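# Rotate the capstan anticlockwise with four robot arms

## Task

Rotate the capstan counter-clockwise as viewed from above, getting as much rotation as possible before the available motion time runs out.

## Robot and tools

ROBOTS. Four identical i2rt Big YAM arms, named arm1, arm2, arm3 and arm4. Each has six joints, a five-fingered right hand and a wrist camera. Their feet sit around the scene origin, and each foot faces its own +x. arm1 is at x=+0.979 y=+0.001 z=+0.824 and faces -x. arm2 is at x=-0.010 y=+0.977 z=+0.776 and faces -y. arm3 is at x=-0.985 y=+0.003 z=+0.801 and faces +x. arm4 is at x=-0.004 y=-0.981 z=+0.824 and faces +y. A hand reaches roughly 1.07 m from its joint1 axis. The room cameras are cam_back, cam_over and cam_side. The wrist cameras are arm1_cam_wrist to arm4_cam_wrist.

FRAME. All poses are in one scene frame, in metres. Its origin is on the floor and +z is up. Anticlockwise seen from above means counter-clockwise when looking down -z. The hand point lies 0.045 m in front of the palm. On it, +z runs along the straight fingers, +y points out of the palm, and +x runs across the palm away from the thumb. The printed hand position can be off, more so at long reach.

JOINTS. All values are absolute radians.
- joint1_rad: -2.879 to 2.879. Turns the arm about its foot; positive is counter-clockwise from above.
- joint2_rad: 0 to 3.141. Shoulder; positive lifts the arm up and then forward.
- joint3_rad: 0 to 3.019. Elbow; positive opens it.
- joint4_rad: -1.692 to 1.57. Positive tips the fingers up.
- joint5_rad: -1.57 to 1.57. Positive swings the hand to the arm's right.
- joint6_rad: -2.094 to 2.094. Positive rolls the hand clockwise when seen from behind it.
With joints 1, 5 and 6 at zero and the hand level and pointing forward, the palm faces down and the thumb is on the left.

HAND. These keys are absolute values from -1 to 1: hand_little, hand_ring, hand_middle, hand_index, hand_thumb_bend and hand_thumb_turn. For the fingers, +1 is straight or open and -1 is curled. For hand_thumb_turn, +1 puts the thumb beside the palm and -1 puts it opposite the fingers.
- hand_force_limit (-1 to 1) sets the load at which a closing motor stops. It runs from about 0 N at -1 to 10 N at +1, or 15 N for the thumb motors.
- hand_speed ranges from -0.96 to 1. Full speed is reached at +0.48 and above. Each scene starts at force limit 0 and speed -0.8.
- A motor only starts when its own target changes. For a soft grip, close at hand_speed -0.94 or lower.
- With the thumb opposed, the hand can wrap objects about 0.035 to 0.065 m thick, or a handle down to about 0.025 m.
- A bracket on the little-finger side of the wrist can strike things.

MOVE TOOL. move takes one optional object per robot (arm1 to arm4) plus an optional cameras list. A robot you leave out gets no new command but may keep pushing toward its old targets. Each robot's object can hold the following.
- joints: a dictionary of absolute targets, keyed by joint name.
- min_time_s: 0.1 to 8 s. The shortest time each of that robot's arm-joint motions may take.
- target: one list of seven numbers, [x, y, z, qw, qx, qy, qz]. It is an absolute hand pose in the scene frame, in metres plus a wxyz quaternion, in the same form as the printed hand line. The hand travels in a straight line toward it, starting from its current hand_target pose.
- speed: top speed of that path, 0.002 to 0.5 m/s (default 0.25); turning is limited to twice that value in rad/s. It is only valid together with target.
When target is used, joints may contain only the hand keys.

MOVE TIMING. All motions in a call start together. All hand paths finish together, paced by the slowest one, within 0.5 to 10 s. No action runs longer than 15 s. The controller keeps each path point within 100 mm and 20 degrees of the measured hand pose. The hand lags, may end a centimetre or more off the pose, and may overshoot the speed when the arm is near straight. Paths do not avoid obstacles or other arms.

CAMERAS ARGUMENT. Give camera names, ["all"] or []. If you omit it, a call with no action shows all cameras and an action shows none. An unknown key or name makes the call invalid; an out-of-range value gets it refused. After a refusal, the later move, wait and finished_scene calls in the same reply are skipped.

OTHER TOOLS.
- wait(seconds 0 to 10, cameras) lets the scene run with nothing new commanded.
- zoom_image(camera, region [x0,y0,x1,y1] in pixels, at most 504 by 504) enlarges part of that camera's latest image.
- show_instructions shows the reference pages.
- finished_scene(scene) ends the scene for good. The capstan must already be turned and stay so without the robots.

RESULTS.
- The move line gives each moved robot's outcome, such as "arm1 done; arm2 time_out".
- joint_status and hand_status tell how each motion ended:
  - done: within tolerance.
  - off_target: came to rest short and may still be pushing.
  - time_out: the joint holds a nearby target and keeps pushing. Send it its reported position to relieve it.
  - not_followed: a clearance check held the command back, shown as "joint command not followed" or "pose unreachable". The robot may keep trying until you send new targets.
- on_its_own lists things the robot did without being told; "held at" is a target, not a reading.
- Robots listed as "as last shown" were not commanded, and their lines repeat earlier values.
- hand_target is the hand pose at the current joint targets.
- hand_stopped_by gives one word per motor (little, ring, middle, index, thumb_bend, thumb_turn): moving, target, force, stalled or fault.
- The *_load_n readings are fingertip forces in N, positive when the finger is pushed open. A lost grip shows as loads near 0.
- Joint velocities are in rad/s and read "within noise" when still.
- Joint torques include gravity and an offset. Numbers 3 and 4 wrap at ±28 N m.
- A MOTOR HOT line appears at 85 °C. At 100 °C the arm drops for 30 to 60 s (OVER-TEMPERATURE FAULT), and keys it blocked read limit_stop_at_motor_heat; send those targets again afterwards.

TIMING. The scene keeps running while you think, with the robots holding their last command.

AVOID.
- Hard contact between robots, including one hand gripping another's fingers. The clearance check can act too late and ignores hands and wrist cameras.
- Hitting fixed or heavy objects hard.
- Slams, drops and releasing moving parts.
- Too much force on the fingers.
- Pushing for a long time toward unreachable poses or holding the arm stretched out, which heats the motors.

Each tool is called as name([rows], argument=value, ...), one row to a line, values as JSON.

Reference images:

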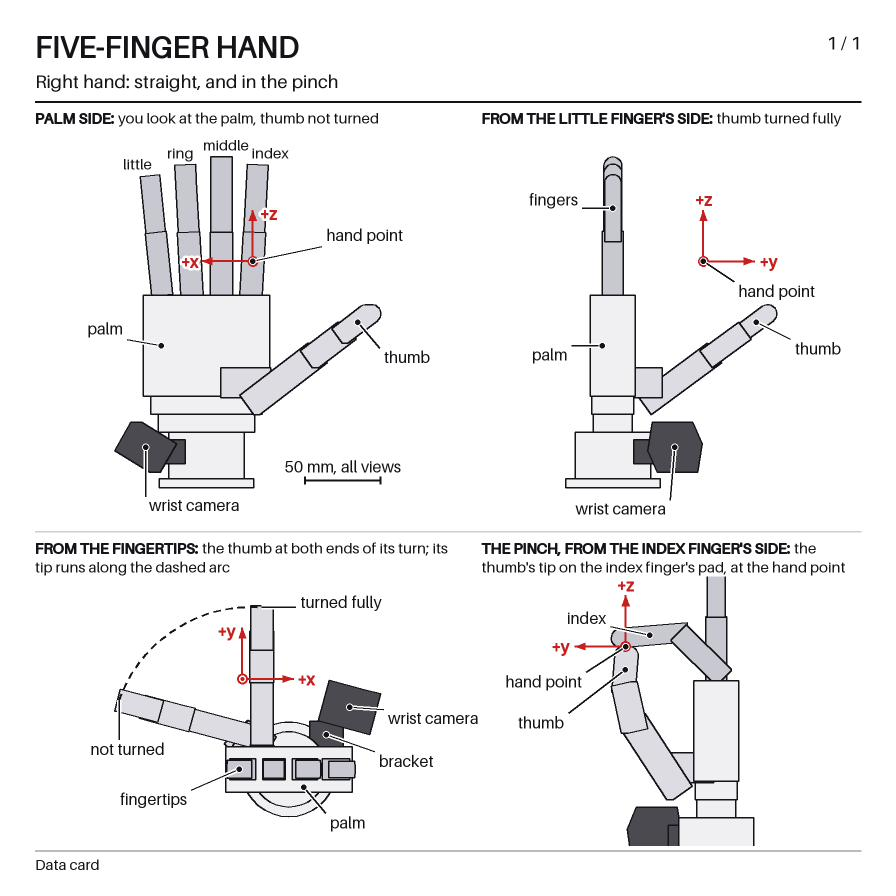

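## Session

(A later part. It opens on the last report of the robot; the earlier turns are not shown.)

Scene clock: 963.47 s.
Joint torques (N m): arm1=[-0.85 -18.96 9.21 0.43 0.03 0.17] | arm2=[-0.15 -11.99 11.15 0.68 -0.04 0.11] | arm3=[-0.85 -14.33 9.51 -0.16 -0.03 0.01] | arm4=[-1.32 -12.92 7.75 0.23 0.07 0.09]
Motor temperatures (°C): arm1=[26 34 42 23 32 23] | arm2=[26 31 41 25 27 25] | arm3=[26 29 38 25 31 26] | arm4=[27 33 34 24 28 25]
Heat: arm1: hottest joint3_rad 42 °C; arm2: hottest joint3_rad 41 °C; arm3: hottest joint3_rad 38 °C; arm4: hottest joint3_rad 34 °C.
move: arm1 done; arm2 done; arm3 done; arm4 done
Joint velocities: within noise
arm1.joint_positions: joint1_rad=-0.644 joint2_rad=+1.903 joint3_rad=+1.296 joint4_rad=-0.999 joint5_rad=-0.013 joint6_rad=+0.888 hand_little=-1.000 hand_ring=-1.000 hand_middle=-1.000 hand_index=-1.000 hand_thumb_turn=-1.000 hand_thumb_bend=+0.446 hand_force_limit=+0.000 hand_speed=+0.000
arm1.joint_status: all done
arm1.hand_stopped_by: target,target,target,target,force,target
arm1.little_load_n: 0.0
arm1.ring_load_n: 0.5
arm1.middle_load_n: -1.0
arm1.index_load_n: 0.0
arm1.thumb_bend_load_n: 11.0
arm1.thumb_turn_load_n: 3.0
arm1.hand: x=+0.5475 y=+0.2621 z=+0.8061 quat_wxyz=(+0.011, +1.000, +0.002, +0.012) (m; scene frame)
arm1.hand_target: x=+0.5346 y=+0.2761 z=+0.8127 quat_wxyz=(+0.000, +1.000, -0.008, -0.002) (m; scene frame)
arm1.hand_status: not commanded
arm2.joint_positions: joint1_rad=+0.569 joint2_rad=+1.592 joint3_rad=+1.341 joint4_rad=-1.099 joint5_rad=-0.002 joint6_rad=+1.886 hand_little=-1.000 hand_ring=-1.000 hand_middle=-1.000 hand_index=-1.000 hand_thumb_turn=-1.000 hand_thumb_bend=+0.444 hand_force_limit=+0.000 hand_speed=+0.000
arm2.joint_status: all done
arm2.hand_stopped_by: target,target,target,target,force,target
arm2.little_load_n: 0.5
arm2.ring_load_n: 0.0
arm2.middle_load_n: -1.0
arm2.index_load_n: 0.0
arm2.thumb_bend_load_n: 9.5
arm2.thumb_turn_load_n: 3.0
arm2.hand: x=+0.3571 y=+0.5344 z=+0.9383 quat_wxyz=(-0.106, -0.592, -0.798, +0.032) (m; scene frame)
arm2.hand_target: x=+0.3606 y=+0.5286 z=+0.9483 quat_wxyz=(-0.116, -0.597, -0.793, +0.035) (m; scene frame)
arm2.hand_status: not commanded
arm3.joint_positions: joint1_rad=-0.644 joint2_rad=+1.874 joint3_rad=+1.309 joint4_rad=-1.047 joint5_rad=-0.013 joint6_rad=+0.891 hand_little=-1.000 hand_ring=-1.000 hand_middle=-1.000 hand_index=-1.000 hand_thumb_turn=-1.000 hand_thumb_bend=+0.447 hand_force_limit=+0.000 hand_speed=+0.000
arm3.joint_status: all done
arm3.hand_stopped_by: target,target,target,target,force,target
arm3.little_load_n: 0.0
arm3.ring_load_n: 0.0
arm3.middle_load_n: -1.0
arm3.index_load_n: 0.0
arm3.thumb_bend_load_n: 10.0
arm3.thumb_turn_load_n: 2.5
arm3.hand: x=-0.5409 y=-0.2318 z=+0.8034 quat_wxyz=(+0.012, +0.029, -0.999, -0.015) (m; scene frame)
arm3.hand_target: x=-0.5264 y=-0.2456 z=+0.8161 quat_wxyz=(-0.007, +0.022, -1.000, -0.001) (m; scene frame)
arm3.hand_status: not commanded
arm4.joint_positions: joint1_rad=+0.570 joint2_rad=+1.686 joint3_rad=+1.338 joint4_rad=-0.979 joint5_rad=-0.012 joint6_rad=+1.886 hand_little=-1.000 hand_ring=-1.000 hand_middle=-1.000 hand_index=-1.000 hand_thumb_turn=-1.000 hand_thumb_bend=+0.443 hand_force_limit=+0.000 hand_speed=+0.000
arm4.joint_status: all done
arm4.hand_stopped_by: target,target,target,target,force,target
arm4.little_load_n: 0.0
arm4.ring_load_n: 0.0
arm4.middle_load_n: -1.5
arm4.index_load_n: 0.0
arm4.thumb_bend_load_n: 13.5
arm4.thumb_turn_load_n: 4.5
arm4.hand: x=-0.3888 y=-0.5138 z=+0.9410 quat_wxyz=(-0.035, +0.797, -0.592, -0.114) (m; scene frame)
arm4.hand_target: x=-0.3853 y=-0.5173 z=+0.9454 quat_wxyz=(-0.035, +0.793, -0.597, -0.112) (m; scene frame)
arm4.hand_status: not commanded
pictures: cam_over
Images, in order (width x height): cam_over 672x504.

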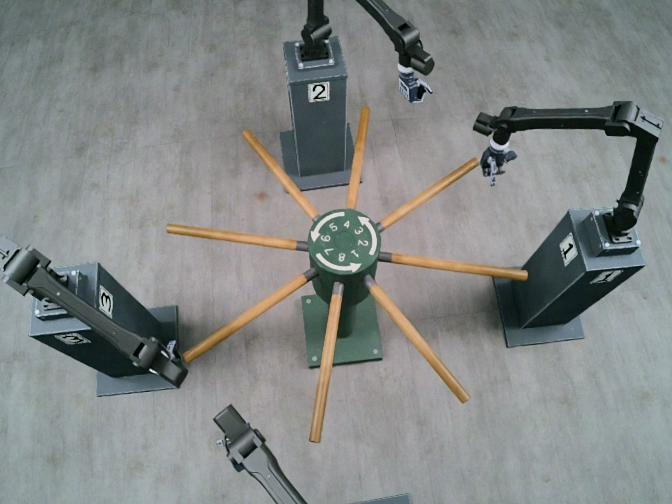

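move(arm1={"joints":{"joint1_rad":0.57,"joint2_rad":1.67,"joint3_rad":1.33,"joint4_rad":-0.99,"joint6_rad":1.9}}, arm3={"joints":{"joint1_rad":0.57,"joint2_rad":1.63,"joint3_rad":1.345,"joint4_rad":-1.04,"joint6_rad":1.9}}, arm2={"joints":{"joint1_rad":-0.65,"joint2_rad":1.83,"joint6_rad":0.9}}, arm4={"joints":{"joint1_rad":-0.65,"joint2_rad":1.91,"joint6_rad":0.9}})

move(arm1={"joints":{"joint1_rad":-0.65,"joint2_rad":1.91,"joint6_rad":0.9}}, arm3={"joints":{"joint1_rad":-0.65,"joint2_rad":1.87,"joint6_rad":0.9}}, arm2={"joints":{"joint1_rad":0.57,"joint2_rad":1.59,"joint3_rad":1.36,"joint4_rad":-1.10,"joint6_rad":1.9}}, arm4={"joints":{"joint1_rad":0.57,"joint2_rad":1.67,"joint3_rad":1.33,"joint4_rad":-0.99,"joint6_rad":1.9}})

move(arm1={"joints":{"joint1_rad":0.57,"joint2_rad":1.67,"joint3_rad":1.33,"joint4_rad":-0.99,"joint6_rad":1.9}}, arm3={"joints":{"joint1_rad":0.57,"joint2_rad":1.63,"joint3_rad":1.345,"joint4_rad":-1.04,"joint6_rad":1.9}}, arm2={"joints":{"joint1_rad":-0.65,"joint2_rad":1.83,"joint6_rad":0.9}}, arm4={"joints":{"joint1_rad":-0.65,"joint2_rad":1.91,"joint6_rad":0.9}})

move(arm1={"joints":{"joint1_rad":-0.65,"joint2_rad":1.91,"joint6_rad":0.9}}, arm3={"joints":{"joint1_rad":-0.65,"joint2_rad":1.87,"joint6_rad":0.9}}, arm2={"joints":{"joint1_rad":0.57,"joint2_rad":1.59,"joint3_rad":1.36,"joint4_rad":-1.10,"joint6_rad":1.9}}, arm4={"joints":{"joint1_rad":0.57,"joint2_rad":1.67,"joint3_rad":1.33,"joint4_rad":-0.99,"joint6_rad":1.9}})

move(arm1={"joints":{"joint1_rad":0.57,"joint2_rad":1.67,"joint3_rad":1.33,"joint4_rad":-0.99,"joint6_rad":1.9}}, arm3={"joints":{"joint1_rad":0.57,"joint2_rad":1.63,"joint3_rad":1.345,"joint4_rad":-1.04,"joint6_rad":1.9}}, arm2={"joints":{"joint1_rad":-0.65,"joint2_rad":1.83,"joint6_rad":0.9}}, arm4={"joints":{"joint1_rad":-0.65,"joint2_rad":1.91,"joint6_rad":0.9}})

move(arm1={"joints":{"joint1_rad":-0.65,"joint2_rad":1.91,"joint6_rad":0.9}}, arm3={"joints":{"joint1_rad":-0.65,"joint2_rad":1.87,"joint6_rad":0.9}}, arm2={"joints":{"joint1_rad":0.57,"joint2_rad":1.59,"joint3_rad":1.36,"joint4_rad":-1.10,"joint6_rad":1.9}}, arm4={"joints":{"joint1_rad":0.57,"joint2_rad":1.67,"joint3_rad":1.33,"joint4_rad":-0.99,"joint6_rad":1.9}})

move(arm1={"joints":{"joint1_rad":0.57,"joint2_rad":1.67,"joint3_rad":1.33,"joint4_rad":-0.99,"joint6_rad":1.9}}, arm3={"joints":{"joint1_rad":0.57,"joint2_rad":1.63,"joint3_rad":1.345,"joint4_rad":-1.04,"joint6_rad":1.9}}, arm2={"joints":{"joint1_rad":-0.65,"joint2_rad":1.83,"joint6_rad":0.9}}, arm4={"joints":{"joint1_rad":-0.65,"joint2_rad":1.91,"joint6_rad":0.9}})

move(arm1={"joints":{"joint1_rad":-0.65,"joint2_rad":1.91,"joint6_rad":0.9}}, arm3={"joints":{"joint1_rad":-0.65,"joint2_rad":1.87,"joint6_rad":0.9}}, arm2={"joints":{"joint1_rad":0.57,"joint2_rad":1.59,"joint3_rad":1.36,"joint4_rad":-1.10,"joint6_rad":1.9}}, arm4={"joints":{"joint1_rad":0.57,"joint2_rad":1.67,"joint3_rad":1.33,"joint4_rad":-0.99,"joint6_rad":1.9}}, cameras=["cam_over"])

zoom_image(camera="cam_over", region=[300, 200, 390, 280])

Scene clock: 992.63 s.
Joint torques (N m): arm1=[-0.44 -18.61 8.42 0.43 0.11 0.18] | arm2=[0.44 -13.63 11.51 0.51 -0.01 0.1] | arm3=[-0.79 -12.45 9.18 0.06 0.02 0.05] | arm4=[-0.91 -13.22 10.1 0.44 0 0.12]
Motor temperatures (°C): arm1=[26 34 43 23 28 23] | arm2=[26 31 41 25 26 25] | arm3=[26 29 38 25 29 26] | arm4=[27 32 34 24 27 25]
Heat: arm1: hottest joint3_rad 43 °C; arm2: hottest joint3_rad 41 °C; arm3: hottest joint3_rad 38 °C; arm4: hottest joint3_rad 34 °C.
move: arm1 done; arm2 done; arm3 done; arm4 done
Joint velocities: within noise
arm1.joint_positions: joint1_rad=+0.573 joint2_rad=+1.675 joint3_rad=+1.327 joint4_rad=-0.986 joint5_rad=-0.016 joint6_rad=+1.888 hand_little=-1.000 hand_ring=-1.000 hand_middle=-1.000 hand_index=-1.000 hand_thumb_turn=-1.000 hand_thumb_bend=+0.446 hand_force_limit=+0.000 hand_speed=+0.000
arm1.joint_status: all done
arm1.hand_stopped_by: target,target,target,target,force,target
arm1.little_load_n: 0.0
arm1.ring_load_n: 0.5
arm1.middle_load_n: -1.0
arm1.index_load_n: 0.0
arm1.thumb_bend_load_n: 11.5
arm1.thumb_turn_load_n: 2.5
arm1.hand: x=+0.4910 y=-0.3490 z=+0.9386 quat_wxyz=(+0.051, +0.987, +0.110, -0.101) (m; scene frame)
arm1.hand_target: x=+0.4889 y=-0.3472 z=+0.9426 quat_wxyz=(+0.052, +0.988, +0.103, -0.103) (m; scene frame)
arm1.hand_status: not commanded
arm2.joint_positions: joint1_rad=-0.657 joint2_rad=+1.830 joint3_rad=+1.320 joint4_rad=-1.108 joint5_rad=-0.002 joint6_rad=+0.887 hand_little=-1.000 hand_ring=-1.000 hand_middle=-1.000 hand_index=-1.000 hand_thumb_turn=-1.000 hand_thumb_bend=+0.444 hand_force_limit=+0.000 hand_speed=+0.000
arm2.joint_status: all done
arm2.hand_stopped_by: target,target,target,target,force,target
arm2.little_load_n: 0.0
arm2.ring_load_n: 0.0
arm2.middle_load_n: -1.0
arm2.index_load_n: 0.5
arm2.thumb_bend_load_n: 9.5
arm2.thumb_turn_load_n: 3.0
arm2.hand: x=-0.2398 y=+0.5386 z=+0.7994 quat_wxyz=(+0.001, -0.683, -0.730, -0.026) (m; scene frame)
arm2.hand_target: x=-0.2488 y=+0.5195 z=+0.8119 quat_wxyz=(-0.002, -0.685, -0.728, -0.001) (m; scene frame)
arm2.hand_status: not commanded
arm3.joint_positions: joint1_rad=+0.572 joint2_rad=+1.631 joint3_rad=+1.330 joint4_rad=-1.039 joint5_rad=-0.014 joint6_rad=+1.892 hand_little=-1.000 hand_ring=-1.000 hand_middle=-1.000 hand_index=-1.000 hand_thumb_turn=-1.000 hand_thumb_bend=+0.447 hand_force_limit=+0.000 hand_speed=+0.000
arm3.joint_status: all done
arm3.hand_stopped_by: target,target,target,target,force,target
arm3.little_load_n: 0.0
arm3.ring_load_n: 0.0
arm3.middle_load_n: -1.0
arm3.index_load_n: 0.0
arm3.thumb_bend_load_n: 9.5
arm3.thumb_turn_load_n: 2.5
arm3.hand: x=-0.5280 y=+0.3720 z=+0.9419 quat_wxyz=(-0.101, +0.136, -0.984, -0.055) (m; scene frame)
arm3.hand_target: x=-0.5224 y=+0.3737 z=+0.9494 quat_wxyz=(-0.107, +0.131, -0.984, -0.058) (m; scene frame)
arm3.hand_status: not commanded
arm4.joint_positions: joint1_rad=-0.655 joint2_rad=+1.915 joint3_rad=+1.290 joint4_rad=-1.001 joint5_rad=-0.010 joint6_rad=+0.886 hand_little=-1.000 hand_ring=-1.000 hand_middle=-1.000 hand_index=-1.000 hand_thumb_turn=-1.000 hand_thumb_bend=+0.443 hand_force_limit=+0.000 hand_speed=+0.000
arm4.joint_status: all done
arm4.hand_stopped_by: target,target,target,target,force,target
arm4.little_load_n: 0.0
arm4.ring_load_n: 0.0
arm4.middle_load_n: -1.5
arm4.index_load_n: 0.5
arm4.thumb_bend_load_n: 13.5
arm4.thumb_turn_load_n: 4.5
arm4.hand: x=+0.2279 y=-0.5390 z=+0.7992 quat_wxyz=(+0.026, +0.730, -0.683, +0.001) (m; scene frame)
arm4.hand_target: x=+0.2394 y=-0.5183 z=+0.8132 quat_wxyz=(-0.002, +0.727, -0.686, -0.002) (m; scene frame)
arm4.hand_status: not commanded
pictures: none

Scene clock: 994.77 s.
Joint torques (N m): arm1=[-0.85 -18.96 9.21 0.42 0.03 0.17] | arm2=[-0.03 -11.99 11.19 0.68 -0.03 0.12] | arm3=[-0.97 -14.45 9.51 -0.13 -0.04 0.03] | arm4=[-1.44 -13.22 7.79 0.16 0.04 0.1]
Motor temperatures (°C): arm1=[26 34 43 23 29 23] | arm2=[26 31 41 25 26 25] | arm3=[26 29 38 25 30 26] | arm4=[27 33 34 24 27 25]
Heat: arm1: hottest joint3_rad 43 °C; arm2: hottest joint3_rad 41 °C; arm3: hottest joint3_rad 38 °C; arm4: hottest joint3_rad 34 °C.
move: arm1 done; arm2 done; arm3 done; arm4 done
Joint velocities: within noise
arm1.joint_positions: joint1_rad=-0.644 joint2_rad=+1.903 joint3_rad=+1.296 joint4_rad=-0.999 joint5_rad=-0.013 joint6_rad=+0.887 hand_little=-1.000 hand_ring=-1.000 hand_middle=-1.000 hand_index=-1.000 hand_thumb_turn=-1.000 hand_thumb_bend=+0.446 hand_force_limit=+0.000 hand_speed=+0.000
arm1.joint_status: all done
arm1.hand_stopped_by: target,target,target,target,force,target
arm1.little_load_n: 0.0
arm1.ring_load_n: 0.0
arm1.middle_load_n: -1.0
arm1.index_load_n: 0.0
arm1.thumb_bend_load_n: 11.0
arm1.thumb_turn_load_n: 3.0
arm1.hand: x=+0.5474 y=+0.2622 z=+0.8062 quat_wxyz=(+0.011, +1.000, +0.002, +0.012) (m; scene frame)
arm1.hand_target: x=+0.5345 y=+0.2762 z=+0.8127 quat_wxyz=(+0.000, +1.000, -0.007, -0.002) (m; scene frame)
arm1.hand_status: not commanded
arm2.joint_positions: joint1_rad=+0.569 joint2_rad=+1.592 joint3_rad=+1.341 joint4_rad=-1.099 joint5_rad=-0.002 joint6_rad=+1.886 hand_little=-1.000 hand_ring=-1.000 hand_middle=-1.000 hand_index=-1.000 hand_thumb_turn=-1.000 hand_thumb_bend=+0.444 hand_force_limit=+0.000 hand_speed=+0.000
arm2.joint_status: all done
arm2.hand_stopped_by: target,target,target,target,force,target
arm2.little_load_n: 0.0
arm2.ring_load_n: 0.0
arm2.middle_load_n: -1.0
arm2.index_load_n: 0.0
arm2.thumb_bend_load_n: 9.5
arm2.thumb_turn_load_n: 3.0
arm2.hand: x=+0.3570 y=+0.5346 z=+0.9381 quat_wxyz=(-0.106, -0.592, -0.798, +0.032) (m; scene frame)
arm2.hand_target: x=+0.3606 y=+0.5287 z=+0.9483 quat_wxyz=(-0.116, -0.597, -0.793, +0.035) (m; scene frame)
arm2.hand_status: not commanded
arm3.joint_positions: joint1_rad=-0.645 joint2_rad=+1.874 joint3_rad=+1.309 joint4_rad=-1.046 joint5_rad=-0.013 joint6_rad=+0.892 hand_little=-1.000 hand_ring=-1.000 hand_middle=-1.000 hand_index=-1.000 hand_thumb_turn=-1.000 hand_thumb_bend=+0.447 hand_force_limit=+0.000 hand_speed=+0.000
arm3.joint_status: all done
arm3.hand_stopped_by: target,target,target,target,force,target
arm3.little_load_n: 0.0
arm3.ring_load_n: 0.0
arm3.middle_load_n: -1.0
arm3.index_load_n: 0.0
arm3.thumb_bend_load_n: 9.5
arm3.thumb_turn_load_n: 2.5
arm3.hand: x=-0.5409 y=-0.2323 z=+0.8034 quat_wxyz=(+0.012, +0.028, -0.999, -0.015) (m; scene frame)
arm3.hand_target: x=-0.5263 y=-0.2459 z=+0.8162 quat_wxyz=(-0.007, +0.021, -1.000, -0.001) (m; scene frame)
arm3.hand_status: not commanded
arm4.joint_positions: joint1_rad=+0.569 joint2_rad=+1.685 joint3_rad=+1.338 joint4_rad=-0.979 joint5_rad=-0.012 joint6_rad=+1.886 hand_little=-1.000 hand_ring=-1.000 hand_middle=-1.000 hand_index=-1.000 hand_thumb_turn=-1.000 hand_thumb_bend=+0.443 hand_force_limit=+0.000 hand_speed=+0.000
arm4.joint_status: all done
arm4.hand_stopped_by: target,target,target,target,force,target
arm4.little_load_n: 0.0
arm4.ring_load_n: 0.0
arm4.middle_load_n: -1.5
arm4.index_load_n: 0.0
arm4.thumb_bend_load_n: 13.5
arm4.thumb_turn_load_n: 4.5
arm4.hand: x=-0.3885 y=-0.5137 z=+0.9414 quat_wxyz=(-0.035, +0.797, -0.592, -0.114) (m; scene frame)
arm4.hand_target: x=-0.3853 y=-0.5172 z=+0.9455 quat_wxyz=(-0.035, +0.793, -0.597, -0.113) (m; scene frame)
arm4.hand_status: not commanded
pictures: none

Scene clock: 996.80 s.
Joint torques (N m): arm1=[-0.44 -18.67 8.38 0.42 0.11 0.18] | arm2=[0.32 -13.63 11.55 0.51 0 0.11] | arm3=[-0.91 -12.81 9.22 0.09 0.04 0.04] | arm4=[-1.32 -13.74 10.14 0.47 0.02 0.08]
Motor temperatures (°C): arm1=[26 34 42 23 29 23] | arm2=[26 31 41 25 27 25] | arm3=[26 29 38 25 30 26] | arm4=[27 33 34 24 27 25]
Heat: arm1: hottest joint3_rad 42 °C; arm2: hottest joint3_rad 41 °C; arm3: hottest joint3_rad 38 °C; arm4: hottest joint3_rad 34 °C.
move: arm1 done; arm2 done; arm3 done; arm4 done
Joint velocities: within noise
arm1.joint_positions: joint1_rad=+0.573 joint2_rad=+1.675 joint3_rad=+1.327 joint4_rad=-0.985 joint5_rad=-0.017 joint6_rad=+1.888 hand_little=-1.000 hand_ring=-1.000 hand_middle=-1.000 hand_index=-1.000 hand_thumb_turn=-1.000 hand_thumb_bend=+0.446 hand_force_limit=+0.000 hand_speed=+0.000
arm1.joint_status: all done
arm1.hand_stopped_by: target,target,target,target,force,target
arm1.little_load_n: 0.0
arm1.ring_load_n: 0.0
arm1.middle_load_n: -1.0
arm1.index_load_n: 0.0
arm1.thumb_bend_load_n: 11.0
arm1.thumb_turn_load_n: 3.0
arm1.hand: x=+0.4910 y=-0.3491 z=+0.9385 quat_wxyz=(+0.052, +0.987, +0.110, -0.101) (m; scene frame)
arm1.hand_target: x=+0.4890 y=-0.3473 z=+0.9424 quat_wxyz=(+0.052, +0.988, +0.103, -0.103) (m; scene frame)
arm1.hand_status: not commanded
arm2.joint_positions: joint1_rad=-0.656 joint2_rad=+1.830 joint3_rad=+1.319 joint4_rad=-1.109 joint5_rad=-0.002 joint6_rad=+0.886 hand_little=-1.000 hand_ring=-1.000 hand_middle=-1.000 hand_index=-1.000 hand_thumb_turn=-1.000 hand_thumb_bend=+0.444 hand_force_limit=+0.000 hand_speed=+0.000
arm2.joint_status: all done
arm2.hand_stopped_by: target,target,target,target,force,target
arm2.little_load_n: 0.0
arm2.ring_load_n: 0.0
arm2.middle_load_n: -1.0
arm2.index_load_n: 0.0
arm2.thumb_bend_load_n: 9.5
arm2.thumb_turn_load_n: 3.0
arm2.hand: x=-0.2389 y=+0.5385 z=+0.7993 quat_wxyz=(+0.001, -0.682, -0.731, -0.026) (m; scene frame)
arm2.hand_target: x=-0.2485 y=+0.5194 z=+0.8118 quat_wxyz=(-0.002, -0.685, -0.729, -0.002) (m; scene frame)
arm2.hand_status: not commanded
arm3.joint_positions: joint1_rad=+0.572 joint2_rad=+1.631 joint3_rad=+1.330 joint4_rad=-1.039 joint5_rad=-0.015 joint6_rad=+1.892 hand_little=-1.000 hand_ring=-1.000 hand_middle=-1.000 hand_index=-1.000 hand_thumb_turn=-1.000 hand_thumb_bend=+0.447 hand_force_limit=+0.000 hand_speed=+0.000
arm3.joint_status: all done
arm3.hand_stopped_by: target,target,target,target,force,target
arm3.little_load_n: 0.0
arm3.ring_load_n: 0.0
arm3.middle_load_n: -1.0
arm3.index_load_n: 0.0
arm3.thumb_bend_load_n: 10.0
arm3.thumb_turn_load_n: 2.5
arm3.hand: x=-0.5280 y=+0.3719 z=+0.9418 quat_wxyz=(-0.100, +0.136, -0.984, -0.055) (m; scene frame)
arm3.hand_target: x=-0.5224 y=+0.3737 z=+0.9494 quat_wxyz=(-0.107, +0.131, -0.984, -0.058) (m; scene frame)
arm3.hand_status: not commanded
arm4.joint_positions: joint1_rad=-0.654 joint2_rad=+1.915 joint3_rad=+1.289 joint4_rad=-1.001 joint5_rad=-0.011 joint6_rad=+0.886 hand_little=-1.000 hand_ring=-1.000 hand_middle=-1.000 hand_index=-1.000 hand_thumb_turn=-1.000 hand_thumb_bend=+0.443 hand_force_limit=+0.000 hand_speed=+0.000
arm4.joint_status: all done
arm4.hand_stopped_by: target,target,target,target,force,target
arm4.little_load_n: 0.0
arm4.ring_load_n: 0.0
arm4.middle_load_n: -1.5
arm4.index_load_n: 0.0
arm4.thumb_bend_load_n: 13.5
arm4.thumb_turn_load_n: 4.5
arm4.hand: x=+0.2274 y=-0.5389 z=+0.7991 quat_wxyz=(+0.026, +0.730, -0.683, +0.001) (m; scene frame)
arm4.hand_target: x=+0.2394 y=-0.5180 z=+0.8135 quat_wxyz=(-0.002, +0.727, -0.686, -0.002) (m; scene frame)
arm4.hand_status: not commanded
pictures: none

Scene clock: 998.93 s.
Joint torques (N m): arm1=[-0.79 -18.96 9.21 0.42 0.04 0.17] | arm2=[-0.26 -11.99 11.14 0.68 -0.04 0.11] | arm3=[-1.38 -14.27 9.54 -0.17 -0.03 0.04] | arm4=[-1.44 -13.1 7.75 0.27 0.05 0.09]
Motor temperatures (°C): arm1=[26 34 42 23 31 23] | arm2=[26 31 41 25 26 25] | arm3=[26 29 38 25 30 26] | arm4=[27 33 34 24 27 25]
Heat: arm1: hottest joint3_rad 42 °C; arm2: hottest joint3_rad 41 °C; arm3: hottest joint3_rad 38 °C; arm4: hottest joint3_rad 34 °C.
move: arm1 done; arm2 done; arm3 done; arm4 done
Joint velocities: within noise
arm1.joint_positions: joint1_rad=-0.644 joint2_rad=+1.903 joint3_rad=+1.296 joint4_rad=-0.999 joint5_rad=-0.013 joint6_rad=+0.887 hand_little=-1.000 hand_ring=-1.000 hand_middle=-1.000 hand_index=-1.000 hand_thumb_turn=-1.000 hand_thumb_bend=+0.446 hand_force_limit=+0.000 hand_speed=+0.000
arm1.joint_status: all done
arm1.hand_stopped_by: target,target,target,target,force,target
arm1.little_load_n: 0.0
arm1.ring_load_n: 0.0
arm1.middle_load_n: -1.5
arm1.index_load_n: 0.0
arm1.thumb_bend_load_n: 11.0
arm1.thumb_turn_load_n: 3.0
arm1.hand: x=+0.5475 y=+0.2621 z=+0.8061 quat_wxyz=(+0.011, +1.000, +0.002, +0.012) (m; scene frame)
arm1.hand_target: x=+0.5347 y=+0.2761 z=+0.8126 quat_wxyz=(+0.000, +1.000, -0.007, -0.002) (m; scene frame)
arm1.hand_status: not commanded
arm2.joint_positions: joint1_rad=+0.570 joint2_rad=+1.591 joint3_rad=+1.341 joint4_rad=-1.099 joint5_rad=-0.002 joint6_rad=+1.887 hand_little=-1.000 hand_ring=-1.000 hand_middle=-1.000 hand_index=-1.000 hand_thumb_turn=-1.000 hand_thumb_bend=+0.444 hand_force_limit=+0.000 hand_speed=+0.000
arm2.joint_status: all done
arm2.hand_stopped_by: target,target,target,target,force,target
arm2.little_load_n: 0.0
arm2.ring_load_n: 0.0
arm2.middle_load_n: -1.0
arm2.index_load_n: 0.0
arm2.thumb_bend_load_n: 9.5
arm2.thumb_turn_load_n: 3.0
arm2.hand: x=+0.3573 y=+0.5346 z=+0.9385 quat_wxyz=(-0.107, -0.592, -0.798, +0.032) (m; scene frame)
arm2.hand_target: x=+0.3605 y=+0.5288 z=+0.9482 quat_wxyz=(-0.116, -0.597, -0.793, +0.035) (m; scene frame)
arm2.hand_status: not commanded
arm3.joint_positions: joint1_rad=-0.644 joint2_rad=+1.874 joint3_rad=+1.309 joint4_rad=-1.047 joint5_rad=-0.013 joint6_rad=+0.892 hand_little=-1.000 hand_ring=-1.000 hand_middle=-1.000 hand_index=-1.000 hand_thumb_turn=-1.000 hand_thumb_bend=+0.447 hand_force_limit=+0.000 hand_speed=+0.000
arm3.joint_status: all done
arm3.hand_stopped_by: target,target,target,target,force,target
arm3.little_load_n: 0.0
arm3.ring_load_n: 0.0
arm3.middle_load_n: -1.0
arm3.index_load_n: 0.0
arm3.thumb_bend_load_n: 10.0
arm3.thumb_turn_load_n: 2.5
arm3.hand: x=-0.5409 y=-0.2320 z=+0.8034 quat_wxyz=(+0.012, +0.028, -0.999, -0.015) (m; scene frame)
arm3.hand_target: x=-0.5264 y=-0.2457 z=+0.8161 quat_wxyz=(-0.007, +0.022, -1.000, -0.001) (m; scene frame)
arm3.hand_status: not commanded
arm4.joint_positions: joint1_rad=+0.569 joint2_rad=+1.686 joint3_rad=+1.338 joint4_rad=-0.979 joint5_rad=-0.012 joint6_rad=+1.886 hand_little=-1.000 hand_ring=-1.000 hand_middle=-1.000 hand_index=-1.000 hand_thumb_turn=-1.000 hand_thumb_bend=+0.443 hand_force_limit=+0.000 hand_speed=+0.000
arm4.joint_status: all done
arm4.hand_stopped_by: target,target,target,target,force,target
arm4.little_load_n: 0.0
arm4.ring_load_n: 0.0
arm4.middle_load_n: -1.5
arm4.index_load_n: 0.0
arm4.thumb_bend_load_n: 13.5
arm4.thumb_turn_load_n: 4.5
arm4.hand: x=-0.3886 y=-0.5136 z=+0.9410 quat_wxyz=(-0.035, +0.797, -0.592, -0.114) (m; scene frame)
arm4.hand_target: x=-0.3853 y=-0.5171 z=+0.9453 quat_wxyz=(-0.035, +0.793, -0.598, -0.113) (m; scene frame)
arm4.hand_status: not commanded
pictures: none

Scene clock: 1000.97 s.
Joint torques (N m): arm1=[-0.38 -18.67 8.39 0.42 0.11 0.18] | arm2=[0.32 -13.63 11.51 0.53 0 0.11] | arm3=[-0.85 -12.34 9.14 0.05 0.03 0.04] | arm4=[-0.85 -13.63 10.15 0.46 0.02 0.07]
Motor temperatures (°C): arm1=[26 34 42 23 30 23] | arm2=[26 31 41 25 27 25] | arm3=[26 29 38 25 30 26] | arm4=[27 33 34 24 28 25]
Heat: arm1: hottest joint3_rad 42 °C; arm2: hottest joint3_rad 41 °C; arm3: hottest joint3_rad 38 °C; arm4: hottest joint3_rad 34 °C.
move: arm1 done; arm2 done; arm3 done; arm4 done
Joint velocities: within noise
arm1.joint_positions: joint1_rad=+0.573 joint2_rad=+1.675 joint3_rad=+1.327 joint4_rad=-0.985 joint5_rad=-0.017 joint6_rad=+1.888 hand_little=-1.000 hand_ring=-1.000 hand_middle=-1.000 hand_index=-1.000 hand_thumb_turn=-1.000 hand_thumb_bend=+0.446 hand_force_limit=+0.000 hand_speed=+0.000
arm1.joint_status: all done
arm1.hand_stopped_by: target,target,target,target,force,target
arm1.little_load_n: 0.0
arm1.ring_load_n: -0.5
arm1.middle_load_n: -1.5
arm1.index_load_n: 0.0
arm1.thumb_bend_load_n: 11.0
arm1.thumb_turn_load_n: 3.0
arm1.hand: x=+0.4909 y=-0.3492 z=+0.9386 quat_wxyz=(+0.052, +0.987, +0.110, -0.101) (m; scene frame)
arm1.hand_target: x=+0.4889 y=-0.3474 z=+0.9426 quat_wxyz=(+0.052, +0.988, +0.103, -0.103) (m; scene frame)
arm1.hand_status: not commanded
arm2.joint_positions: joint1_rad=-0.656 joint2_rad=+1.830 joint3_rad=+1.319 joint4_rad=-1.109 joint5_rad=-0.002 joint6_rad=+0.886 hand_little=-1.000 hand_ring=-1.000 hand_middle=-1.000 hand_index=-1.000 hand_thumb_turn=-1.000 hand_thumb_bend=+0.444 hand_force_limit=+0.000 hand_speed=+0.000
arm2.joint_status: all done
arm2.hand_stopped_by: target,target,target,target,force,target
arm2.little_load_n: 0.0
arm2.ring_load_n: 0.0
arm2.middle_load_n: -1.0
arm2.index_load_n: 0.0
arm2.thumb_bend_load_n: 9.5
arm2.thumb_turn_load_n: 3.0
arm2.hand: x=-0.2388 y=+0.5386 z=+0.7992 quat_wxyz=(+0.001, -0.682, -0.731, -0.026) (m; scene frame)
arm2.hand_target: x=-0.2484 y=+0.5196 z=+0.8117 quat_wxyz=(-0.002, -0.685, -0.729, -0.002) (m; scene frame)
arm2.hand_status: not commanded
arm3.joint_positions: joint1_rad=+0.572 joint2_rad=+1.631 joint3_rad=+1.330 joint4_rad=-1.039 joint5_rad=-0.014 joint6_rad=+1.892 hand_little=-1.000 hand_ring=-1.000 hand_middle=-1.000 hand_index=-1.000 hand_thumb_turn=-1.000 hand_thumb_bend=+0.447 hand_force_limit=+0.000 hand_speed=+0.000
arm3.joint_status: all done
arm3.hand_stopped_by: target,target,target,target,force,target
arm3.little_load_n: 0.0
arm3.ring_load_n: 0.0
arm3.middle_load_n: -1.0
arm3.index_load_n: 0.0
arm3.thumb_bend_load_n: 10.0
arm3.thumb_turn_load_n: 2.5
arm3.hand: x=-0.5281 y=+0.3720 z=+0.9418 quat_wxyz=(-0.100, +0.136, -0.984, -0.055) (m; scene frame)
arm3.hand_target: x=-0.5225 y=+0.3737 z=+0.9494 quat_wxyz=(-0.107, +0.131, -0.984, -0.058) (m; scene frame)
arm3.hand_status: not commanded
arm4.joint_positions: joint1_rad=-0.655 joint2_rad=+1.915 joint3_rad=+1.290 joint4_rad=-1.000 joint5_rad=-0.010 joint6_rad=+0.886 hand_little=-1.000 hand_ring=-1.000 hand_middle=-1.000 hand_index=-1.000 hand_thumb_turn=-1.000 hand_thumb_bend=+0.443 hand_force_limit=+0.000 hand_speed=+0.000
arm4.joint_status: all done
arm4.hand_stopped_by: target,target,target,target,force,target
arm4.little_load_n: 0.0
arm4.ring_load_n: 0.0
arm4.middle_load_n: -1.5
arm4.index_load_n: 0.0
arm4.thumb_bend_load_n: 13.5
arm4.thumb_turn_load_n: 4.5
arm4.hand: x=+0.2279 y=-0.5389 z=+0.7992 quat_wxyz=(+0.026, +0.730, -0.683, +0.001) (m; scene frame)
arm4.hand_target: x=+0.2397 y=-0.5181 z=+0.8135 quat_wxyz=(-0.002, +0.727, -0.687, -0.002) (m; scene frame)
arm4.hand_status: not commanded
pictures: none

Scene clock: 1003.10 s.
Joint torques (N m): arm1=[-0.85 -18.96 9.22 0.42 0.03 0.17] | arm2=[0.03 -12.04 11.11 0.65 -0.04 0.11] | arm3=[-1.38 -14.27 9.54 -0.16 -0.04 0.02] | arm4=[-1.55 -13.22 7.82 0.27 0.05 0.09]
Motor temperatures (°C): arm1=[26 34 42 23 31 23] | arm2=[26 31 41 25 27 25] | arm3=[26 29 38 25 31 26] | arm4=[27 33 34 24 28 25]
Heat: arm1: hottest joint3_rad 42 °C; arm2: hottest joint3_rad 41 °C; arm3: hottest joint3_rad 38 °C; arm4: hottest joint3_rad 34 °C.
move: arm1 done; arm2 done; arm3 done; arm4 done
Joint velocities: within noise
arm1.joint_positions: joint1_rad=-0.644 joint2_rad=+1.903 joint3_rad=+1.296 joint4_rad=-0.999 joint5_rad=-0.013 joint6_rad=+0.887 hand_little=-1.000 hand_ring=-1.000 hand_middle=-1.000 hand_index=-1.000 hand_thumb_turn=-1.000 hand_thumb_bend=+0.446 hand_force_limit=+0.000 hand_speed=+0.000
arm1.joint_status: all done
arm1.hand_stopped_by: target,target,target,target,force,target
arm1.little_load_n: 0.0
arm1.ring_load_n: 0.0
arm1.middle_load_n: -1.5
arm1.index_load_n: 0.0
arm1.thumb_bend_load_n: 11.0
arm1.thumb_turn_load_n: 3.0
arm1.hand: x=+0.5477 y=+0.2622 z=+0.8059 quat_wxyz=(+0.011, +1.000, +0.002, +0.012) (m; scene frame)
arm1.hand_target: x=+0.5348 y=+0.2762 z=+0.8125 quat_wxyz=(+0.000, +1.000, -0.008, -0.002) (m; scene frame)
arm1.hand_status: not commanded
arm2.joint_positions: joint1_rad=+0.569 joint2_rad=+1.592 joint3_rad=+1.342 joint4_rad=-1.098 joint5_rad=-0.002 joint6_rad=+1.886 hand_little=-1.000 hand_ring=-1.000 hand_middle=-1.000 hand_index=-1.000 hand_thumb_turn=-1.000 hand_thumb_bend=+0.444 hand_force_limit=+0.000 hand_speed=+0.000
arm2.joint_status: all done
arm2.hand_stopped_by: target,target,target,target,force,target
arm2.little_load_n: 0.0
arm2.ring_load_n: 0.0
arm2.middle_load_n: -1.5
arm2.index_load_n: 0.0
arm2.thumb_bend_load_n: 9.5
arm2.thumb_turn_load_n: 3.0
arm2.hand: x=+0.3572 y=+0.5340 z=+0.9385 quat_wxyz=(-0.107, -0.592, -0.798, +0.032) (m; scene frame)
arm2.hand_target: x=+0.3606 y=+0.5287 z=+0.9484 quat_wxyz=(-0.116, -0.597, -0.793, +0.035) (m; scene frame)
arm2.hand_status: not commanded
arm3.joint_positions: joint1_rad=-0.645 joint2_rad=+1.873 joint3_rad=+1.309 joint4_rad=-1.047 joint5_rad=-0.013 joint6_rad=+0.892 hand_little=-1.000 hand_ring=-1.000 hand_middle=-1.000 hand_index=-1.000 hand_thumb_turn=-1.000 hand_thumb_bend=+0.447 hand_force_limit=+0.000 hand_speed=+0.000
arm3.joint_status: all done
arm3.hand_stopped_by: target,target,target,target,force,target
arm3.little_load_n: 0.0
arm3.ring_load_n: 0.0
arm3.middle_load_n: -1.0
arm3.index_load_n: 0.0
arm3.thumb_bend_load_n: 9.5
arm3.thumb_turn_load_n: 2.5
arm3.hand: x=-0.5410 y=-0.2322 z=+0.8036 quat_wxyz=(+0.012, +0.028, -0.999, -0.015) (m; scene frame)
arm3.hand_target: x=-0.5265 y=-0.2459 z=+0.8162 quat_wxyz=(-0.007, +0.021, -1.000, -0.001) (m; scene frame)
arm3.hand_status: not commanded
arm4.joint_positions: joint1_rad=+0.570 joint2_rad=+1.686 joint3_rad=+1.338 joint4_rad=-0.979 joint5_rad=-0.012 joint6_rad=+1.886 hand_little=-1.000 hand_ring=-1.000 hand_middle=-1.000 hand_index=-1.000 hand_thumb_turn=-1.000 hand_thumb_bend=+0.443 hand_force_limit=+0.000 hand_speed=+0.000
arm4.joint_status: all done
arm4.hand_stopped_by: target,target,target,target,force,target
arm4.little_load_n: 0.5
arm4.ring_load_n: 0.0
arm4.middle_load_n: -1.5
arm4.index_load_n: 0.0
arm4.thumb_bend_load_n: 13.5
arm4.thumb_turn_load_n: 4.5
arm4.hand: x=-0.3887 y=-0.5138 z=+0.9411 quat_wxyz=(-0.035, +0.797, -0.592, -0.114) (m; scene frame)
arm4.hand_target: x=-0.3853 y=-0.5174 z=+0.9453 quat_wxyz=(-0.035, +0.793, -0.597, -0.112) (m; scene frame)
arm4.hand_status: not commanded
pictures: none

Scene clock: 1005.13 s.
Joint torques (N m): arm1=[-0.38 -18.61 8.4 0.42 0.11 0.18] | arm2=[0.32 -13.63 11.54 0.5 0 0.09] | arm3=[-0.79 -12.51 9.24 0.12 0.04 0.04] | arm4=[-1.08 -13.51 10.07 0.5 0.02 0.08]
Motor temperatures (°C): arm1=[26 34 42 23 31 23] | arm2=[26 31 41 25 27 25] | arm3=[26 29 38 25 30 26] | arm4=[27 33 34 24 28 25]
Heat: arm1: hottest joint3_rad 42 °C; arm2: hottest joint3_rad 41 °C; arm3: hottest joint3_rad 38 °C; arm4: hottest joint3_rad 34 °C.
move: arm1 done; arm2 done; arm3 done; arm4 done
Joint velocities: within noise
arm1.joint_positions: joint1_rad=+0.572 joint2_rad=+1.675 joint3_rad=+1.327 joint4_rad=-0.985 joint5_rad=-0.016 joint6_rad=+1.888 hand_little=-1.000 hand_ring=-1.000 hand_middle=-1.000 hand_index=-1.000 hand_thumb_turn=-1.000 hand_thumb_bend=+0.446 hand_force_limit=+0.000 hand_speed=+0.000
arm1.joint_status: all done
arm1.hand_stopped_by: target,target,target,target,force,target
arm1.little_load_n: 0.0
arm1.ring_load_n: 0.0
arm1.middle_load_n: -1.5
arm1.index_load_n: 0.0
arm1.thumb_bend_load_n: 11.0
arm1.thumb_turn_load_n: 3.0
arm1.hand: x=+0.4907 y=-0.3489 z=+0.9388 quat_wxyz=(+0.052, +0.987, +0.110, -0.102) (m; scene frame)
arm1.hand_target: x=+0.4888 y=-0.3474 z=+0.9428 quat_wxyz=(+0.052, +0.988, +0.103, -0.103) (m; scene frame)
arm1.hand_status: not commanded
arm2.joint_positions: joint1_rad=-0.656 joint2_rad=+1.830 joint3_rad=+1.319 joint4_rad=-1.109 joint5_rad=-0.002 joint6_rad=+0.887 hand_little=-1.000 hand_ring=-1.000 hand_middle=-1.000 hand_index=-1.000 hand_thumb_turn=-1.000 hand_thumb_bend=+0.444 hand_force_limit=+0.000 hand_speed=+0.000
arm2.joint_status: all done
arm2.hand_stopped_by: target,target,target,target,force,target
arm2.little_load_n: 0.0
arm2.ring_load_n: 0.0
arm2.middle_load_n: -1.0
arm2.index_load_n: 0.0
arm2.thumb_bend_load_n: 9.5
arm2.thumb_turn_load_n: 3.0
arm2.hand: x=-0.2391 y=+0.5385 z=+0.7993 quat_wxyz=(+0.001, -0.682, -0.731, -0.026) (m; scene frame)
arm2.hand_target: x=-0.2487 y=+0.5194 z=+0.8118 quat_wxyz=(-0.002, -0.685, -0.728, -0.002) (m; scene frame)
arm2.hand_status: not commanded
arm3.joint_positions: joint1_rad=+0.572 joint2_rad=+1.631 joint3_rad=+1.330 joint4_rad=-1.039 joint5_rad=-0.015 joint6_rad=+1.892 hand_little=-1.000 hand_ring=-1.000 hand_middle=-1.000 hand_index=-1.000 hand_thumb_turn=-1.000 hand_thumb_bend=+0.447 hand_force_limit=+0.000 hand_speed=+0.000
arm3.joint_status: all done
arm3.hand_stopped_by: target,target,target,target,force,target
arm3.little_load_n: 0.0
arm3.ring_load_n: 0.0
arm3.middle_load_n: -1.5
arm3.index_load_n: 0.0
arm3.thumb_bend_load_n: 9.5
arm3.thumb_turn_load_n: 2.5
arm3.hand: x=-0.5281 y=+0.3718 z=+0.9417 quat_wxyz=(-0.100, +0.136, -0.984, -0.055) (m; scene frame)
arm3.hand_target: x=-0.5225 y=+0.3736 z=+0.9494 quat_wxyz=(-0.107, +0.131, -0.984, -0.058) (m; scene frame)
arm3.hand_status: not commanded
arm4.joint_positions: joint1_rad=-0.655 joint2_rad=+1.915 joint3_rad=+1.290 joint4_rad=-1.001 joint5_rad=-0.010 joint6_rad=+0.886 hand_little=-1.000 hand_ring=-1.000 hand_middle=-1.000 hand_index=-1.000 hand_thumb_turn=-1.000 hand_thumb_bend=+0.443 hand_force_limit=+0.000 hand_speed=+0.000
arm4.joint_status: all done
arm4.hand_stopped_by: target,target,target,target,force,target
arm4.little_load_n: 0.0
arm4.ring_load_n: 0.0
arm4.middle_load_n: -1.5
arm4.index_load_n: 0.0
arm4.thumb_bend_load_n: 13.5
arm4.thumb_turn_load_n: 5.0
arm4.hand: x=+0.2279 y=-0.5390 z=+0.7992 quat_wxyz=(+0.026, +0.730, -0.683, +0.001) (m; scene frame)
arm4.hand_target: x=+0.2395 y=-0.5182 z=+0.8134 quat_wxyz=(-0.002, +0.727, -0.686, -0.002) (m; scene frame)
arm4.hand_status: not commanded
pictures: none

Scene clock: 1007.27 s.
Joint torques (N m): arm1=[-0.85 -18.96 9.21 0.42 0.03 0.17] | arm2=[-0.15 -12.04 11.12 0.65 -0.03 0.12] | arm3=[-0.85 -14.51 9.52 -0.13 -0.04 0.04] | arm4=[-1.49 -12.81 7.84 0.32 0.06 0.09]
Motor temperatures (°C): arm1=[26 34 42 23 32 23] | arm2=[26 31 41 25 27 25] | arm3=[26 29 38 25 31 26] | arm4=[27 33 34 24 28 25]
Heat: arm1: hottest joint3_rad 42 °C; arm2: hottest joint3_rad 41 °C; arm3: hottest joint3_rad 38 °C; arm4: hottest joint3_rad 34 °C.
move: arm1 done; arm2 done; arm3 done; arm4 done
Joint velocities: within noise
arm1.joint_positions: joint1_rad=-0.644 joint2_rad=+1.903 joint3_rad=+1.296 joint4_rad=-0.999 joint5_rad=-0.013 joint6_rad=+0.887 hand_little=-1.000 hand_ring=-1.000 hand_middle=-1.000 hand_index=-1.000 hand_thumb_turn=-1.000 hand_thumb_bend=+0.446 hand_force_limit=+0.000 hand_speed=+0.000
arm1.joint_status: all done
arm1.hand_stopped_by: target,target,target,target,force,target
arm1.little_load_n: 0.0
arm1.ring_load_n: 0.5
arm1.middle_load_n: -1.5
arm1.index_load_n: 0.0
arm1.thumb_bend_load_n: 11.0
arm1.thumb_turn_load_n: 3.0
arm1.hand: x=+0.5474 y=+0.2622 z=+0.8062 quat_wxyz=(+0.011, +1.000, +0.002, +0.012) (m; scene frame)
arm1.hand_target: x=+0.5346 y=+0.2762 z=+0.8127 quat_wxyz=(+0.000, +1.000, -0.007, -0.002) (m; scene frame)
arm1.hand_status: not commanded
arm2.joint_positions: joint1_rad=+0.569 joint2_rad=+1.592 joint3_rad=+1.341 joint4_rad=-1.098 joint5_rad=-0.002 joint6_rad=+1.886 hand_little=-1.000 hand_ring=-1.000 hand_middle=-1.000 hand_index=-1.000 hand_thumb_turn=-1.000 hand_thumb_bend=+0.444 hand_force_limit=+0.000 hand_speed=+0.000
arm2.joint_status: all done
arm2.hand_stopped_by: target,target,target,target,force,target
arm2.little_load_n: 0.0
arm2.ring_load_n: 0.0
arm2.middle_load_n: -1.0
arm2.index_load_n: 0.0
arm2.thumb_bend_load_n: 9.5
arm2.thumb_turn_load_n: 3.0
arm2.hand: x=+0.3573 y=+0.5342 z=+0.9383 quat_wxyz=(-0.107, -0.592, -0.798, +0.032) (m; scene frame)
arm2.hand_target: x=+0.3605 y=+0.5287 z=+0.9483 quat_wxyz=(-0.116, -0.597, -0.793, +0.035) (m; scene frame)
arm2.hand_status: not commanded
arm3.joint_positions: joint1_rad=-0.645 joint2_rad=+1.874 joint3_rad=+1.309 joint4_rad=-1.047 joint5_rad=-0.013 joint6_rad=+0.892 hand_little=-1.000 hand_ring=-1.000 hand_middle=-1.000 hand_index=-1.000 hand_thumb_turn=-1.000 hand_thumb_bend=+0.447 hand_force_limit=+0.000 hand_speed=+0.000
arm3.joint_status: all done
arm3.hand_stopped_by: target,target,target,target,force,target
arm3.little_load_n: 0.0
arm3.ring_load_n: 0.0
arm3.middle_load_n: -1.0
arm3.index_load_n: 0.0
arm3.thumb_bend_load_n: 10.0
arm3.thumb_turn_load_n: 2.5
arm3.hand: x=-0.5410 y=-0.2322 z=+0.8034 quat_wxyz=(+0.012, +0.028, -0.999, -0.015) (m; scene frame)
arm3.hand_target: x=-0.5264 y=-0.2458 z=+0.8162 quat_wxyz=(-0.007, +0.022, -1.000, -0.001) (m; scene frame)
arm3.hand_status: not commanded
arm4.joint_positions: joint1_rad=+0.570 joint2_rad=+1.686 joint3_rad=+1.337 joint4_rad=-0.979 joint5_rad=-0.012 joint6_rad=+1.886 hand_little=-1.000 hand_ring=-1.000 hand_middle=-1.000 hand_index=-1.000 hand_thumb_turn=-1.000 hand_thumb_bend=+0.443 hand_force_limit=+0.000 hand_speed=+0.000
arm4.joint_status: all done
arm4.hand_stopped_by: target,target,target,target,force,target
arm4.little_load_n: 0.0
arm4.ring_load_n: 0.0
arm4.middle_load_n: -2.0
arm4.index_load_n: 0.5
arm4.thumb_bend_load_n: 13.5
arm4.thumb_turn_load_n: 4.5
arm4.hand: x=-0.3886 y=-0.5140 z=+0.9410 quat_wxyz=(-0.035, +0.797, -0.592, -0.114) (m; scene frame)
arm4.hand_target: x=-0.3852 y=-0.5174 z=+0.9453 quat_wxyz=(-0.035, +0.793, -0.597, -0.112) (m; scene frame)
arm4.hand_status: not commanded
pictures: cam_over
Images, in order (width x height): cam_over 672x504.

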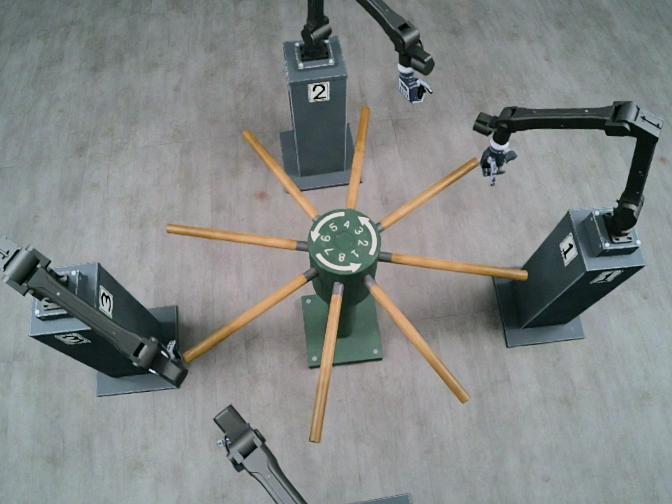

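Scaled by 5.600 from the camera's 672x504 image, which has a finer 960x720 frame.

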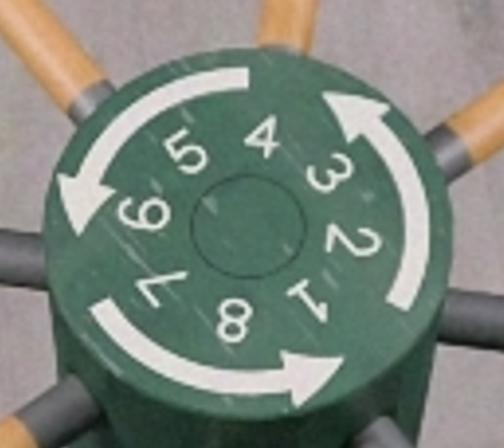

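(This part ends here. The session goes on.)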